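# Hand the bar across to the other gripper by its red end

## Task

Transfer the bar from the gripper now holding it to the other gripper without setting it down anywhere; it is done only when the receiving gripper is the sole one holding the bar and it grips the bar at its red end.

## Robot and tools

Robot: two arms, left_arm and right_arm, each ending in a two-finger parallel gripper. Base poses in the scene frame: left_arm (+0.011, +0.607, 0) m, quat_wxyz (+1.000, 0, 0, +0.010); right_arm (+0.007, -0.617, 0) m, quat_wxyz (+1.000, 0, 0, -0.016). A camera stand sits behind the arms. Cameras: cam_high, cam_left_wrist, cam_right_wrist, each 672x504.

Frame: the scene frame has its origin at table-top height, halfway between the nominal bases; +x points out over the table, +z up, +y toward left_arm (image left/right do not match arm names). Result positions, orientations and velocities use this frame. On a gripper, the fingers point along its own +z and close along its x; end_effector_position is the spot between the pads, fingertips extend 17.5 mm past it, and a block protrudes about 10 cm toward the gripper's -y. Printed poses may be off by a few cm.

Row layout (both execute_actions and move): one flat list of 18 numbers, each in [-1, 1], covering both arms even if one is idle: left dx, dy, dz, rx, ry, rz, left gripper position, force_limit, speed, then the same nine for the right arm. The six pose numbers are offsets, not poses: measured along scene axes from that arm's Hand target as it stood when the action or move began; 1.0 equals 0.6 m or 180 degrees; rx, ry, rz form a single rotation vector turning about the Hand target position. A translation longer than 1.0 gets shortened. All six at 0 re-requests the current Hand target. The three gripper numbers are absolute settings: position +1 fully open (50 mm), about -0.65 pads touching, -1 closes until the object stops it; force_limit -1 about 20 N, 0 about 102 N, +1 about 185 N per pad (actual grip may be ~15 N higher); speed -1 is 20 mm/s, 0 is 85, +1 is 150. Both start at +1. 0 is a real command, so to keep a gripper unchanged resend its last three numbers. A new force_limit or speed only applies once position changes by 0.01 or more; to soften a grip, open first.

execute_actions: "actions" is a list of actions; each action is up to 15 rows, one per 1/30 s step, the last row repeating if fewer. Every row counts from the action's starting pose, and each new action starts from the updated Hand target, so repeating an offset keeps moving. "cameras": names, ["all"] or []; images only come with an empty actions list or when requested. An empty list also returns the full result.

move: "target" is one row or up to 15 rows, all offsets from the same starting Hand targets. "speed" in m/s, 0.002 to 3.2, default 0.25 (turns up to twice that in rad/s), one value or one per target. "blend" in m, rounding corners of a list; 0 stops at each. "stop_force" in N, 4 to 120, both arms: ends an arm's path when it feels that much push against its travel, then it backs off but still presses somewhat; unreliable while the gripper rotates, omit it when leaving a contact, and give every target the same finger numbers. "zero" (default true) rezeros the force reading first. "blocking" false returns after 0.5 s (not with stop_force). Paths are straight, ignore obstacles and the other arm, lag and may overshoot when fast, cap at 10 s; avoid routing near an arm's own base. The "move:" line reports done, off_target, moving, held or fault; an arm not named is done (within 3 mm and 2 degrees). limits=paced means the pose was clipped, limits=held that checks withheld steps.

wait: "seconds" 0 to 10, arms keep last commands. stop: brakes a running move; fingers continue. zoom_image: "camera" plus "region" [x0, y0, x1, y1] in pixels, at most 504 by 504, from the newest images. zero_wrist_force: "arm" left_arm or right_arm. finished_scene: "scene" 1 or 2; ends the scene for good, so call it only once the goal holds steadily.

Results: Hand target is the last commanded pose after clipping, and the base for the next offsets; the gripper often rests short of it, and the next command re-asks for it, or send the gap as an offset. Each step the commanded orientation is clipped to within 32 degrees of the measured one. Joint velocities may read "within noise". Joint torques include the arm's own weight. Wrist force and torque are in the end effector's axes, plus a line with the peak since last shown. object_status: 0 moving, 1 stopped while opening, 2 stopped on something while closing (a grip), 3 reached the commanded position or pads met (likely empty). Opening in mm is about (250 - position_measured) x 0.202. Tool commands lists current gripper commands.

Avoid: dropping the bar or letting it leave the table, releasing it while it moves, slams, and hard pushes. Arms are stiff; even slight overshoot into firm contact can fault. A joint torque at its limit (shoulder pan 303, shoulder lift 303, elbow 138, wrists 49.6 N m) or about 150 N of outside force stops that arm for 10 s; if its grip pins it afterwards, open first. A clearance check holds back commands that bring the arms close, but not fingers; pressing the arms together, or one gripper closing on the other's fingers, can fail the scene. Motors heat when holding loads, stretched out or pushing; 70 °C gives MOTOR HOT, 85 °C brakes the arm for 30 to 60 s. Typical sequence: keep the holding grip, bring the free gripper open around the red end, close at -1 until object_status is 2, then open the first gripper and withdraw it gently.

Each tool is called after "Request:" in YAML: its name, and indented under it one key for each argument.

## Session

Request:
execute_actions:
  actions: []

Request:
zoom_image:
  camera: "cam_high"
  region: [270, 90, 490, 310]

Scene clock: 0.00 s.
left_arm: end_effector_position=(+0.4969, +0.0267, +0.1803) position_measured=157 object_status=3 end_effector_quat_wxyz=(+0.137, +0.928, -0.347, +0.020) | right_arm: end_effector_position=(+0.6358, -0.6376, +0.1905) position_measured=3 object_status=3 end_effector_quat_wxyz=(+0.000, +0.718, +0.696, +0.000)
Joint positions: left_arm=[-1.054 -1.373 2.033 -2.437 -1.757 1.232] | right_arm=[3.422 -1.585 -2.144 -0.983 1.571 0.28]
Joint velocities: within noise
Joint torques (N m): no reading
Motor temperatures (°C): left_arm=[37 38 31 35 37 40] | right_arm=[37 34 33 40 46 37]
Wrist force (N): no reading
Wrist torque (N m): no reading
Wrist force, peak (N): no reading
Hand target: left_arm +0.4969, +0.0267, +0.1803; +0.137, +0.928, -0.347, +0.020 | right_arm +0.6358, -0.6376, +0.1905; +0.000, +0.718, +0.696, +0.000
Tool commands: left_gripper/position=-0.192157 left_gripper/force_limit=+1.0 left_gripper/speed=+1.0 right_gripper/position=+1.0 right_gripper/force_limit=+1.0 right_gripper/speed=+1.0

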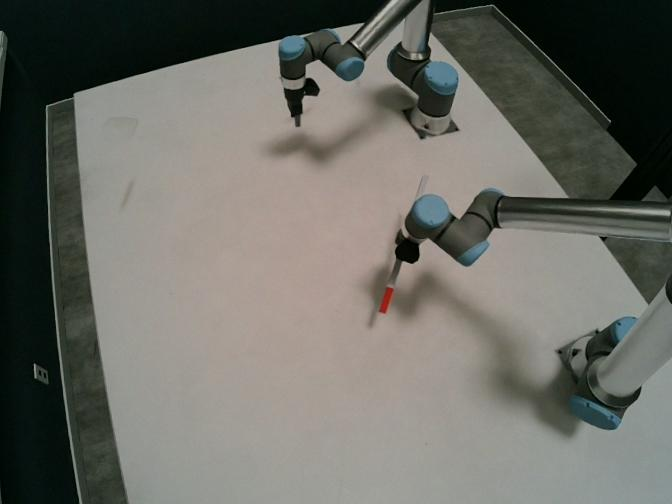

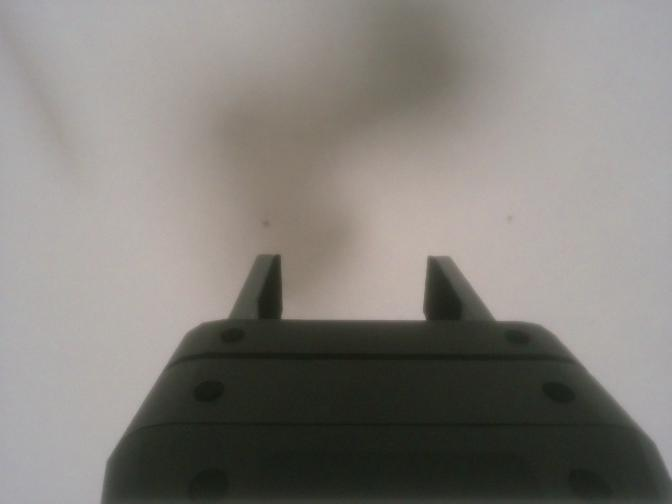

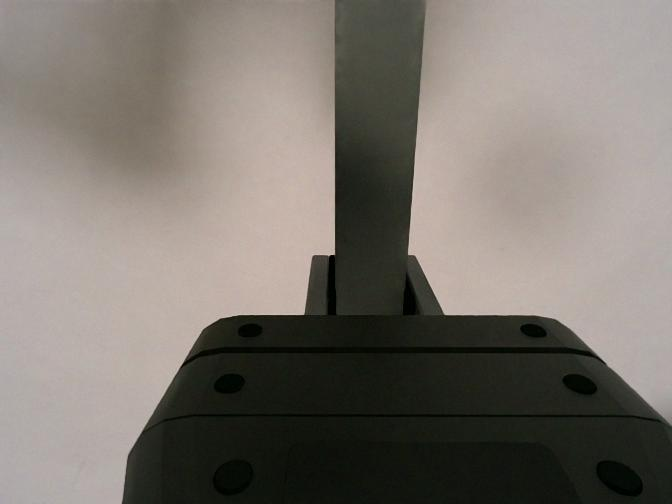

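Scaled by 2.291 from the camera's 672x504 image, which has a finer 960x720 frame.

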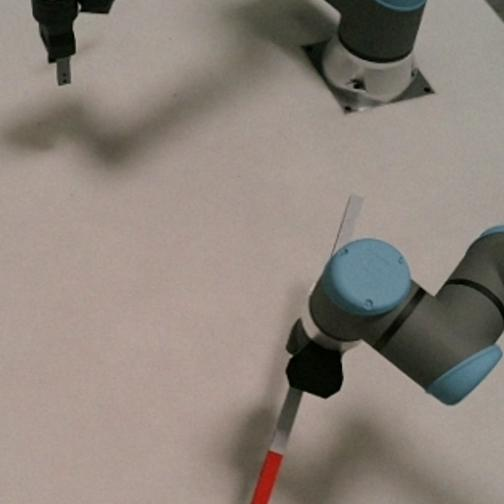

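Request:
move:
  target: [0.007,-0.0365,0.2955,0.0165,-0.113,-0.766,-0.192157,1,1,-0.222,0.53,0.483,0.198,-0.191,0.462,1,1,1]
  cameras: ["all"]
  speed: 0.6

Request:
zoom_image:
  camera: "cam_high"
  region: [330, 90, 490, 290]

Scene clock: 2.87 s.
left_arm: end_effector_position=(+0.5010, +0.0047, +0.3577) position_measured=157 object_status=3 end_effector_quat_wxyz=(+0.000, +0.000, +1.000, +0.000) | right_arm: end_effector_position=(+0.5026, -0.3196, +0.4803) position_measured=3 object_status=3 end_effector_quat_wxyz=(-0.013, +0.030, +0.923, +0.382)
Joint positions: left_arm=[-1.133 -1.435 1.689 -1.826 -1.572 3.598] | right_arm=[3.716 -1.259 -2.123 -0.855 2.222 -0.8]
Joint torques (N m): left_arm=[9.5 -47.88 -42.52 -10.32 -3.7 2.66] | right_arm=[-4.87 30.14 38.38 7.93 1.89 -1.15]
Wrist force (N): left_arm=[0.4 0.5 -0.3] | right_arm=[-1.2 -0.1 -0.2]
Wrist torque (N m): left_arm=[-0.05 0.03 -0.04] | right_arm=[-0.03 0.25 -0.04]
Wrist force, peak (N): left_arm=[0.7 0.9 -1.3] | right_arm=[-1.2 0.8 1.2]
Hand target: left_arm +0.5011, +0.0048, +0.3576; +0.000, +0.000, +1.000, +0.000 | right_arm +0.5026, -0.3196, +0.4803; -0.013, +0.030, +0.923, +0.382
Off the commanded pose: left_arm 0.000 m, 0 deg | right_arm 0.000 m, 0 deg.
move: done

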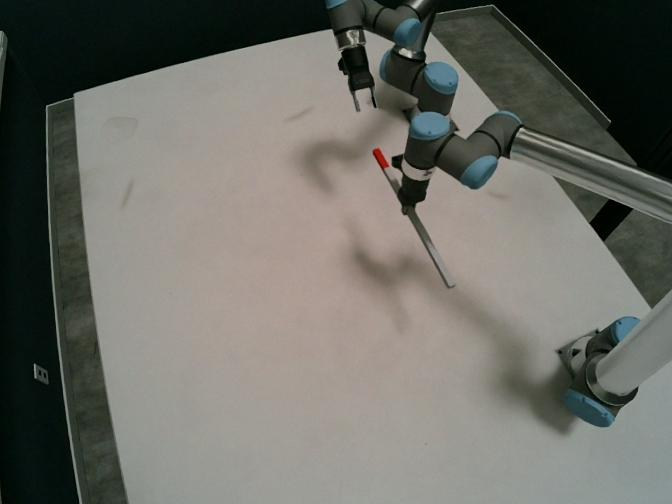

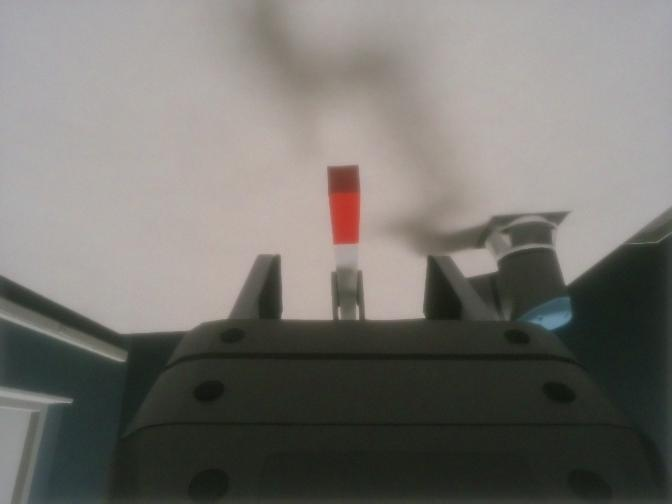

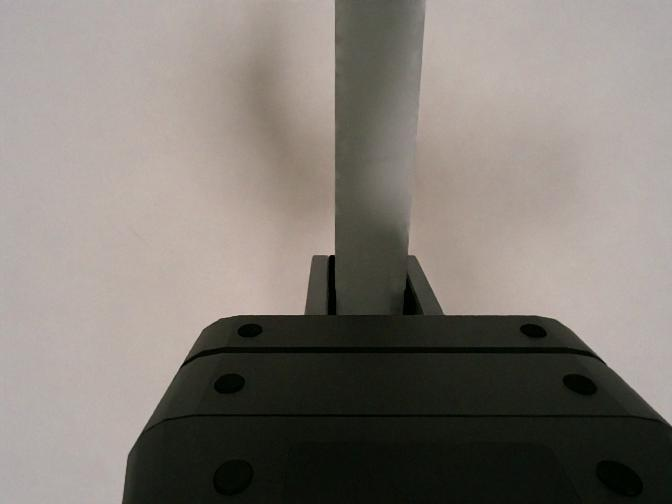

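Scaled by 2.520 from the camera's 672x504 image, which has a finer 960x720 frame.

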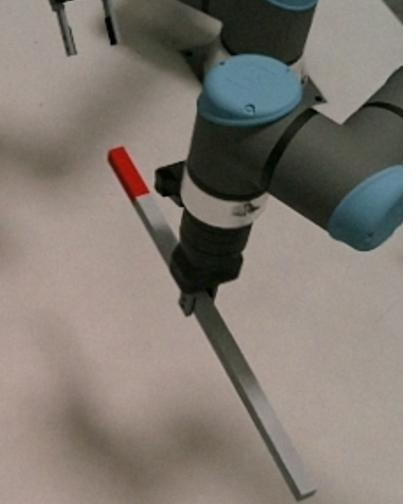

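Request:
move:
  target:
    - [0,0,0,0,0,0,-0.192157,1,1,0.002,0.086,-0.044,0,0,0,1,1,1]
    - [0,0,0,0,0,0,-0.192157,1,1,0.002,0.215,-0.173,0,0,0,1,1,1]
  blend: [0.02,0]
  cameras: ["all"]
  speed: 0.15
  stop_force: 12

Request:
zoom_image:
  camera: "cam_high"
  region: [345, 110, 425, 190]

Scene clock: 5.27 s.
left_arm: end_effector_position=(+0.5011, +0.0048, +0.3576) position_measured=157 object_status=3 end_effector_quat_wxyz=(+0.000, +0.000, +1.000, +0.000) | right_arm: end_effector_position=(+0.5038, -0.1906, +0.3766) position_measured=3 object_status=3 end_effector_quat_wxyz=(-0.013, +0.030, +0.923, +0.382)
Joint positions: left_arm=[-1.133 -1.434 1.689 -1.826 -1.572 3.598] | right_arm=[3.923 -1.435 -2.211 -0.469 2.116 -0.585]
Joint torques (N m): left_arm=[12.4 -45.31 -43 -10.3 -4.2 3.01] | right_arm=[8.72 22.61 54.74 7.98 2.51 1.43]
Wrist force (N): left_arm=[0.5 0.6 -0.4] | right_arm=[-1.4 -0.2 -0.6]
Wrist torque (N m): left_arm=[-0.03 0.01 -0.07] | right_arm=[-0.04 0.29 0.30]
Wrist force, peak (N): left_arm=[0.4 1.3 0.0] | right_arm=[-1.2 -0.9 -3.2]
Hand target: left_arm +0.5011, +0.0048, +0.3576; +0.000, +0.000, +1.000, +0.000 | right_arm +0.5038, -0.1906, +0.3765; -0.013, +0.030, +0.923, +0.382
Off the commanded pose: left_arm 0.000 m, 0 deg | right_arm 0.000 m, 0 deg.
move: done

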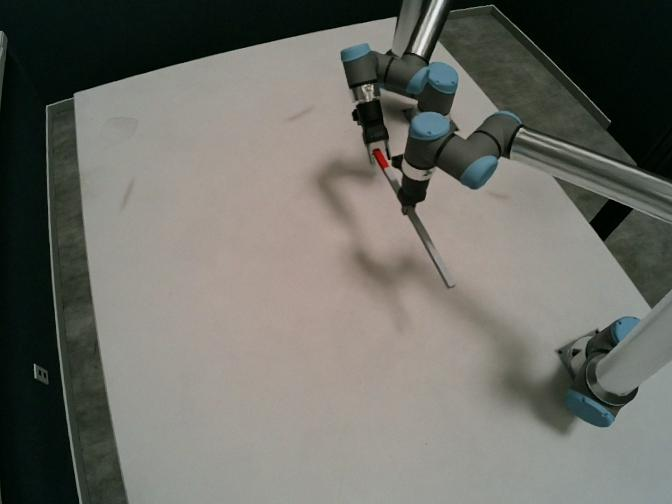

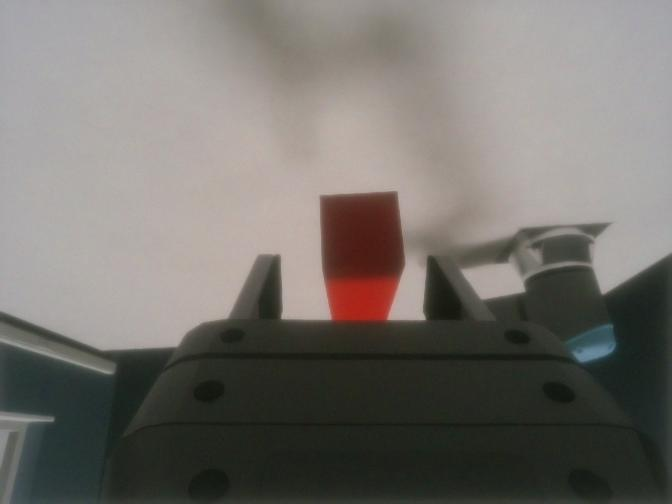

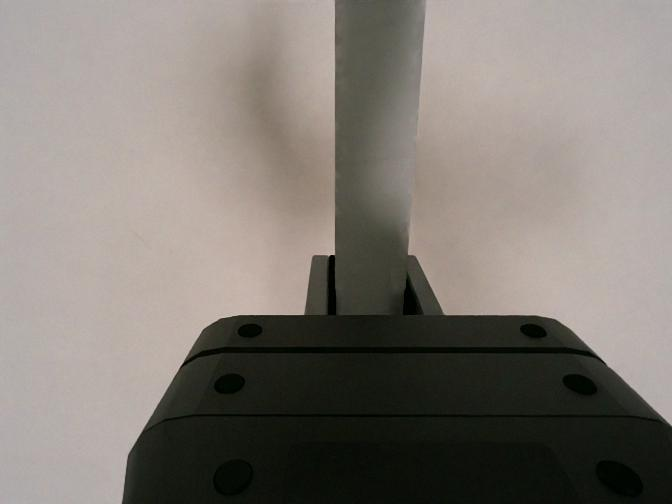

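Scaled by 6.300 from the camera's 672x504 image, which has a finer 960x720 frame.

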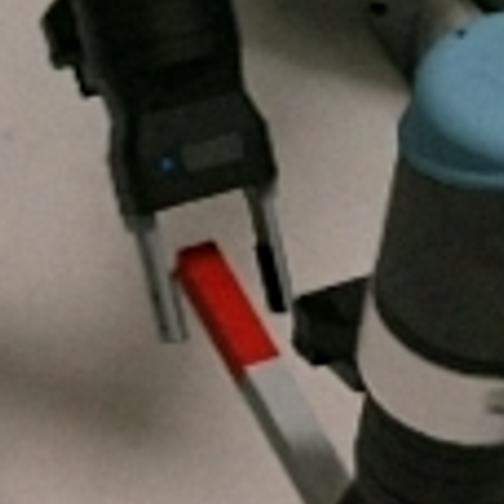

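Request:
move:
  target: [0,0,0,0,0,0,-0.192157,1,1,-0.0025,0.006,-0.006,0,0,0,1,1,1]

Request:
move:
  target: [0,0,0,0,0,0,-0.192157,1,1,0,0,0,0,0,0,-1,0.3,-0.9]
  cameras: ["all"]

Request:
zoom_image:
  camera: "cam_high"
  region: [345, 110, 425, 190]

Scene clock: 6.20 s.
left_arm: end_effector_position=(+0.5011, +0.0048, +0.3576) position_measured=157 object_status=3 end_effector_quat_wxyz=(+0.000, +0.000, +1.000, +0.000) | right_arm: end_effector_position=(+0.5023, -0.1869, +0.3729) position_measured=3 object_status=3 end_effector_quat_wxyz=(-0.013, +0.030, +0.923, +0.382)
Joint positions: left_arm=[-1.133 -1.434 1.689 -1.826 -1.572 3.598] | right_arm=[3.93 -1.44 -2.215 -0.457 2.112 -0.578]
Joint torques (N m): left_arm=[11.18 -44.88 -43.17 -10.31 -4.13 2.82] | right_arm=[-2.16 34.75 37.7 4.33 0.17 0.91]
Wrist force (N): left_arm=[0.3 0.9 -0.2] | right_arm=[-1.1 0.1 -0.3]
Wrist torque (N m): left_arm=[0.02 0.06 -0.06] | right_arm=[0.00 0.24 -0.05]
Wrist force, peak (N): left_arm=[1.0 0.9 0.0] | right_arm=[-1.5 -0.6 -0.6]
Hand target: left_arm +0.5011, +0.0048, +0.3576; +0.000, +0.000, +1.000, +0.000 | right_arm +0.5023, -0.1870, +0.3729; -0.013, +0.030, +0.923, +0.382
Off the commanded pose: left_arm 0.000 m, 0 deg | right_arm 0.000 m, 0 deg.
move: done

Scene clock: 7.57 s.
left_arm: end_effector_position=(+0.5011, +0.0048, +0.3576) position_measured=157 object_status=3 end_effector_quat_wxyz=(+0.000, +0.000, +1.000, +0.000) | right_arm: end_effector_position=(+0.5022, -0.1870, +0.3729) position_measured=153 object_status=2 end_effector_quat_wxyz=(-0.013, +0.030, +0.923, +0.382)
Joint positions: left_arm=[-1.133 -1.434 1.689 -1.826 -1.572 3.598] | right_arm=[3.93 -1.44 -2.215 -0.457 2.112 -0.578]
Joint torques (N m): left_arm=[2.27 -46.29 -43.53 -7.46 -3.53 2.49] | right_arm=[-10.63 44.45 56.36 4.13 -3.31 1.37]
Wrist force (N): left_arm=[-9.2 0.1 0.5] | right_arm=[8.5 -0.1 -0.7]
Wrist torque (N m): left_arm=[-0.04 0.38 0.26] | right_arm=[-0.01 1.67 -1.77]
Wrist force, peak (N): left_arm=[-9.5 0.3 0.2] | right_arm=[8.6 -0.1 -0.3]
Hand target: left_arm +0.5011, +0.0048, +0.3576; +0.000, +0.000, +1.000, +0.000 | right_arm +0.5023, -0.1870, +0.3729; -0.013, +0.030, +0.923, +0.382
Off the commanded pose: left_arm 0.000 m, 0 deg | right_arm 0.000 m, 0 deg.
move: done

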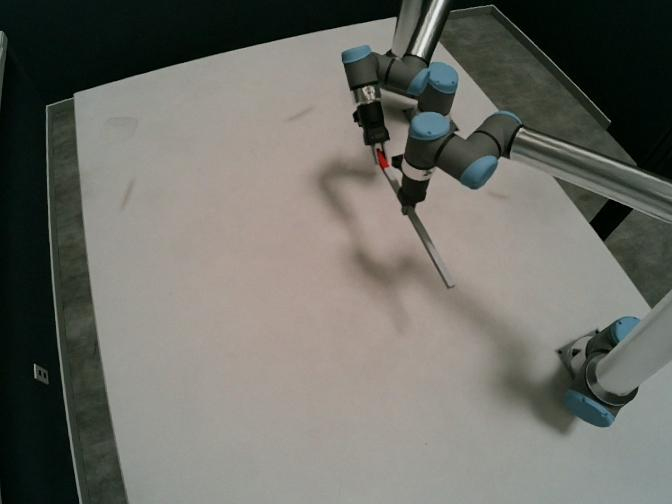

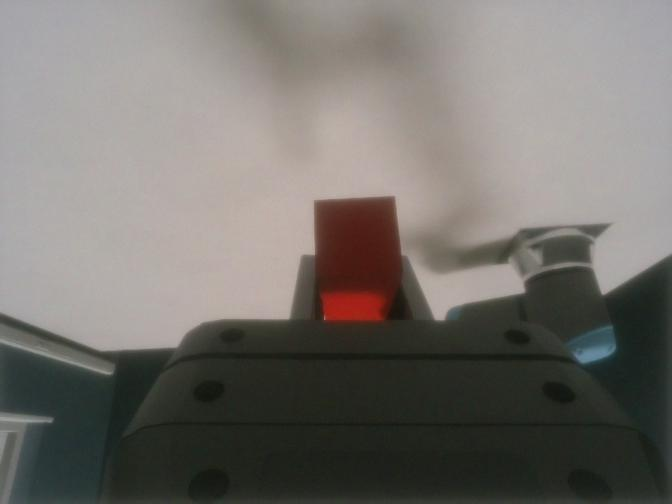

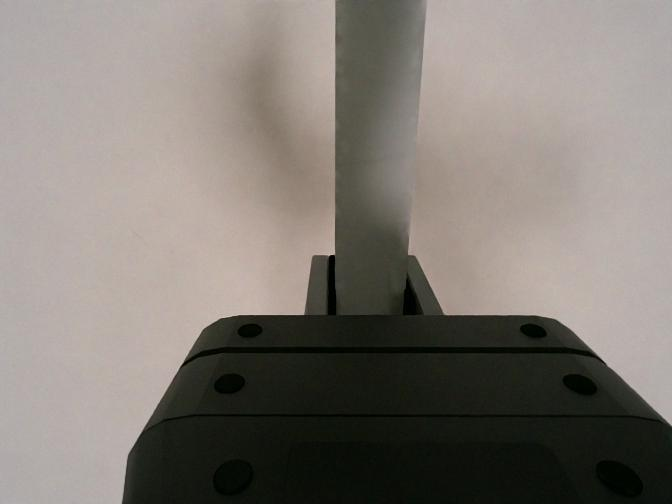

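Scaled by 6.300 from the camera's 672x504 image, which has a finer 960x720 frame.

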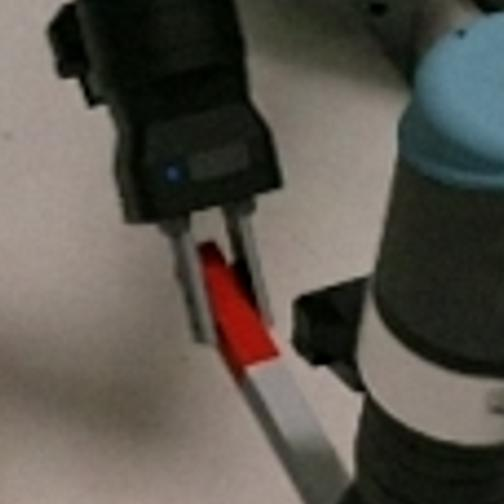

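Request:
move:
  target: [0,0,0,0,0,0,0.8,1,-0.6,0,0,0,0,0,0,-1,0.3,-0.9]

Request:
move:
  target: [0,0.03,0.25,0,0,0,0.8,1,-0.6,0,0,0,0,0,0,-1,0.3,-0.9]
  cameras: ["cam_high"]
  speed: 0.2

Scene clock: 8.43 s.
left_arm: end_effector_position=(+0.5011, +0.0048, +0.3576) position_measured=32 object_status=3 end_effector_quat_wxyz=(+0.000, +0.000, +1.000, +0.000) | right_arm: end_effector_position=(+0.5023, -0.1870, +0.3729) position_measured=154 object_status=2 end_effector_quat_wxyz=(-0.013, +0.030, +0.923, +0.382)
Joint positions: left_arm=[-1.133 -1.434 1.689 -1.826 -1.572 3.598] | right_arm=[3.93 -1.44 -2.215 -0.457 2.112 -0.578]
Joint torques (N m): left_arm=[-10.12 -58.14 -45.01 -1.94 -2.96 0.78] | right_arm=[-9.14 35.84 57.46 7.77 3.18 2.57]
Wrist force (N): left_arm=[0.1 0.5 -6.1] | right_arm=[-1.2 -4.3 3.5]
Wrist torque (N m): left_arm=[-0.15 0.08 -0.07] | right_arm=[0.94 0.17 -0.01]
Wrist force, peak (N): left_arm=[-9.6 -0.6 0.5] | right_arm=[8.9 0.4 -0.6]
Hand target: left_arm +0.5011, +0.0048, +0.3576; +0.000, +0.000, +1.000, +0.000 | right_arm +0.5023, -0.1870, +0.3729; -0.013, +0.030, +0.923, +0.382
Off the commanded pose: left_arm 0.000 m, 0 deg | right_arm 0.000 m, 0 deg.
move: done

Scene clock: 9.67 s.
left_arm: end_effector_position=(+0.5011, +0.0228, +0.5075) position_measured=32 object_status=3 end_effector_quat_wxyz=(+0.000, +0.000, +1.000, +0.000) | right_arm: end_effector_position=(+0.5023, -0.1870, +0.3730) position_measured=154 object_status=2 end_effector_quat_wxyz=(-0.013, +0.030, +0.923, +0.382)
Joint positions: left_arm=[-1.122 -1.488 1.484 -1.567 -1.572 3.609] | right_arm=[3.93 -1.44 -2.215 -0.457 2.112 -0.578]
Joint torques (N m): left_arm=[-8.68 -39.53 -57.37 -4.32 0.8 -0.6] | right_arm=[-6.24 30.38 58.25 9.18 4.05 -0.25]
Wrist force (N): left_arm=[0.2 0.0 -6.0] | right_arm=[-1.5 -4.2 3.2]
Wrist torque (N m): left_arm=[-0.22 0.06 -0.16] | right_arm=[0.87 0.20 -0.02]
Wrist force, peak (N): left_arm=[0.2 0.9 -9.7] | right_arm=[-1.4 -4.8 3.6]
Hand target: left_arm +0.5011, +0.0228, +0.5076; +0.000, +0.000, +1.000, +0.000 | right_arm +0.5023, -0.1870, +0.3729; -0.013, +0.030, +0.923, +0.382
Off the commanded pose: left_arm 0.000 m, 0 deg | right_arm 0.000 m, 0 deg.
move: done
Images, in order (width x height): cam_high 672x504.

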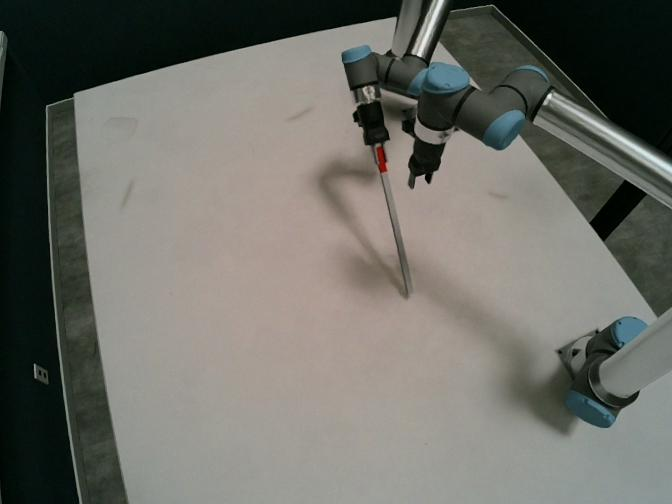

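Request:
finished_scene:
  scene: 2

The scene is finished: the task was done.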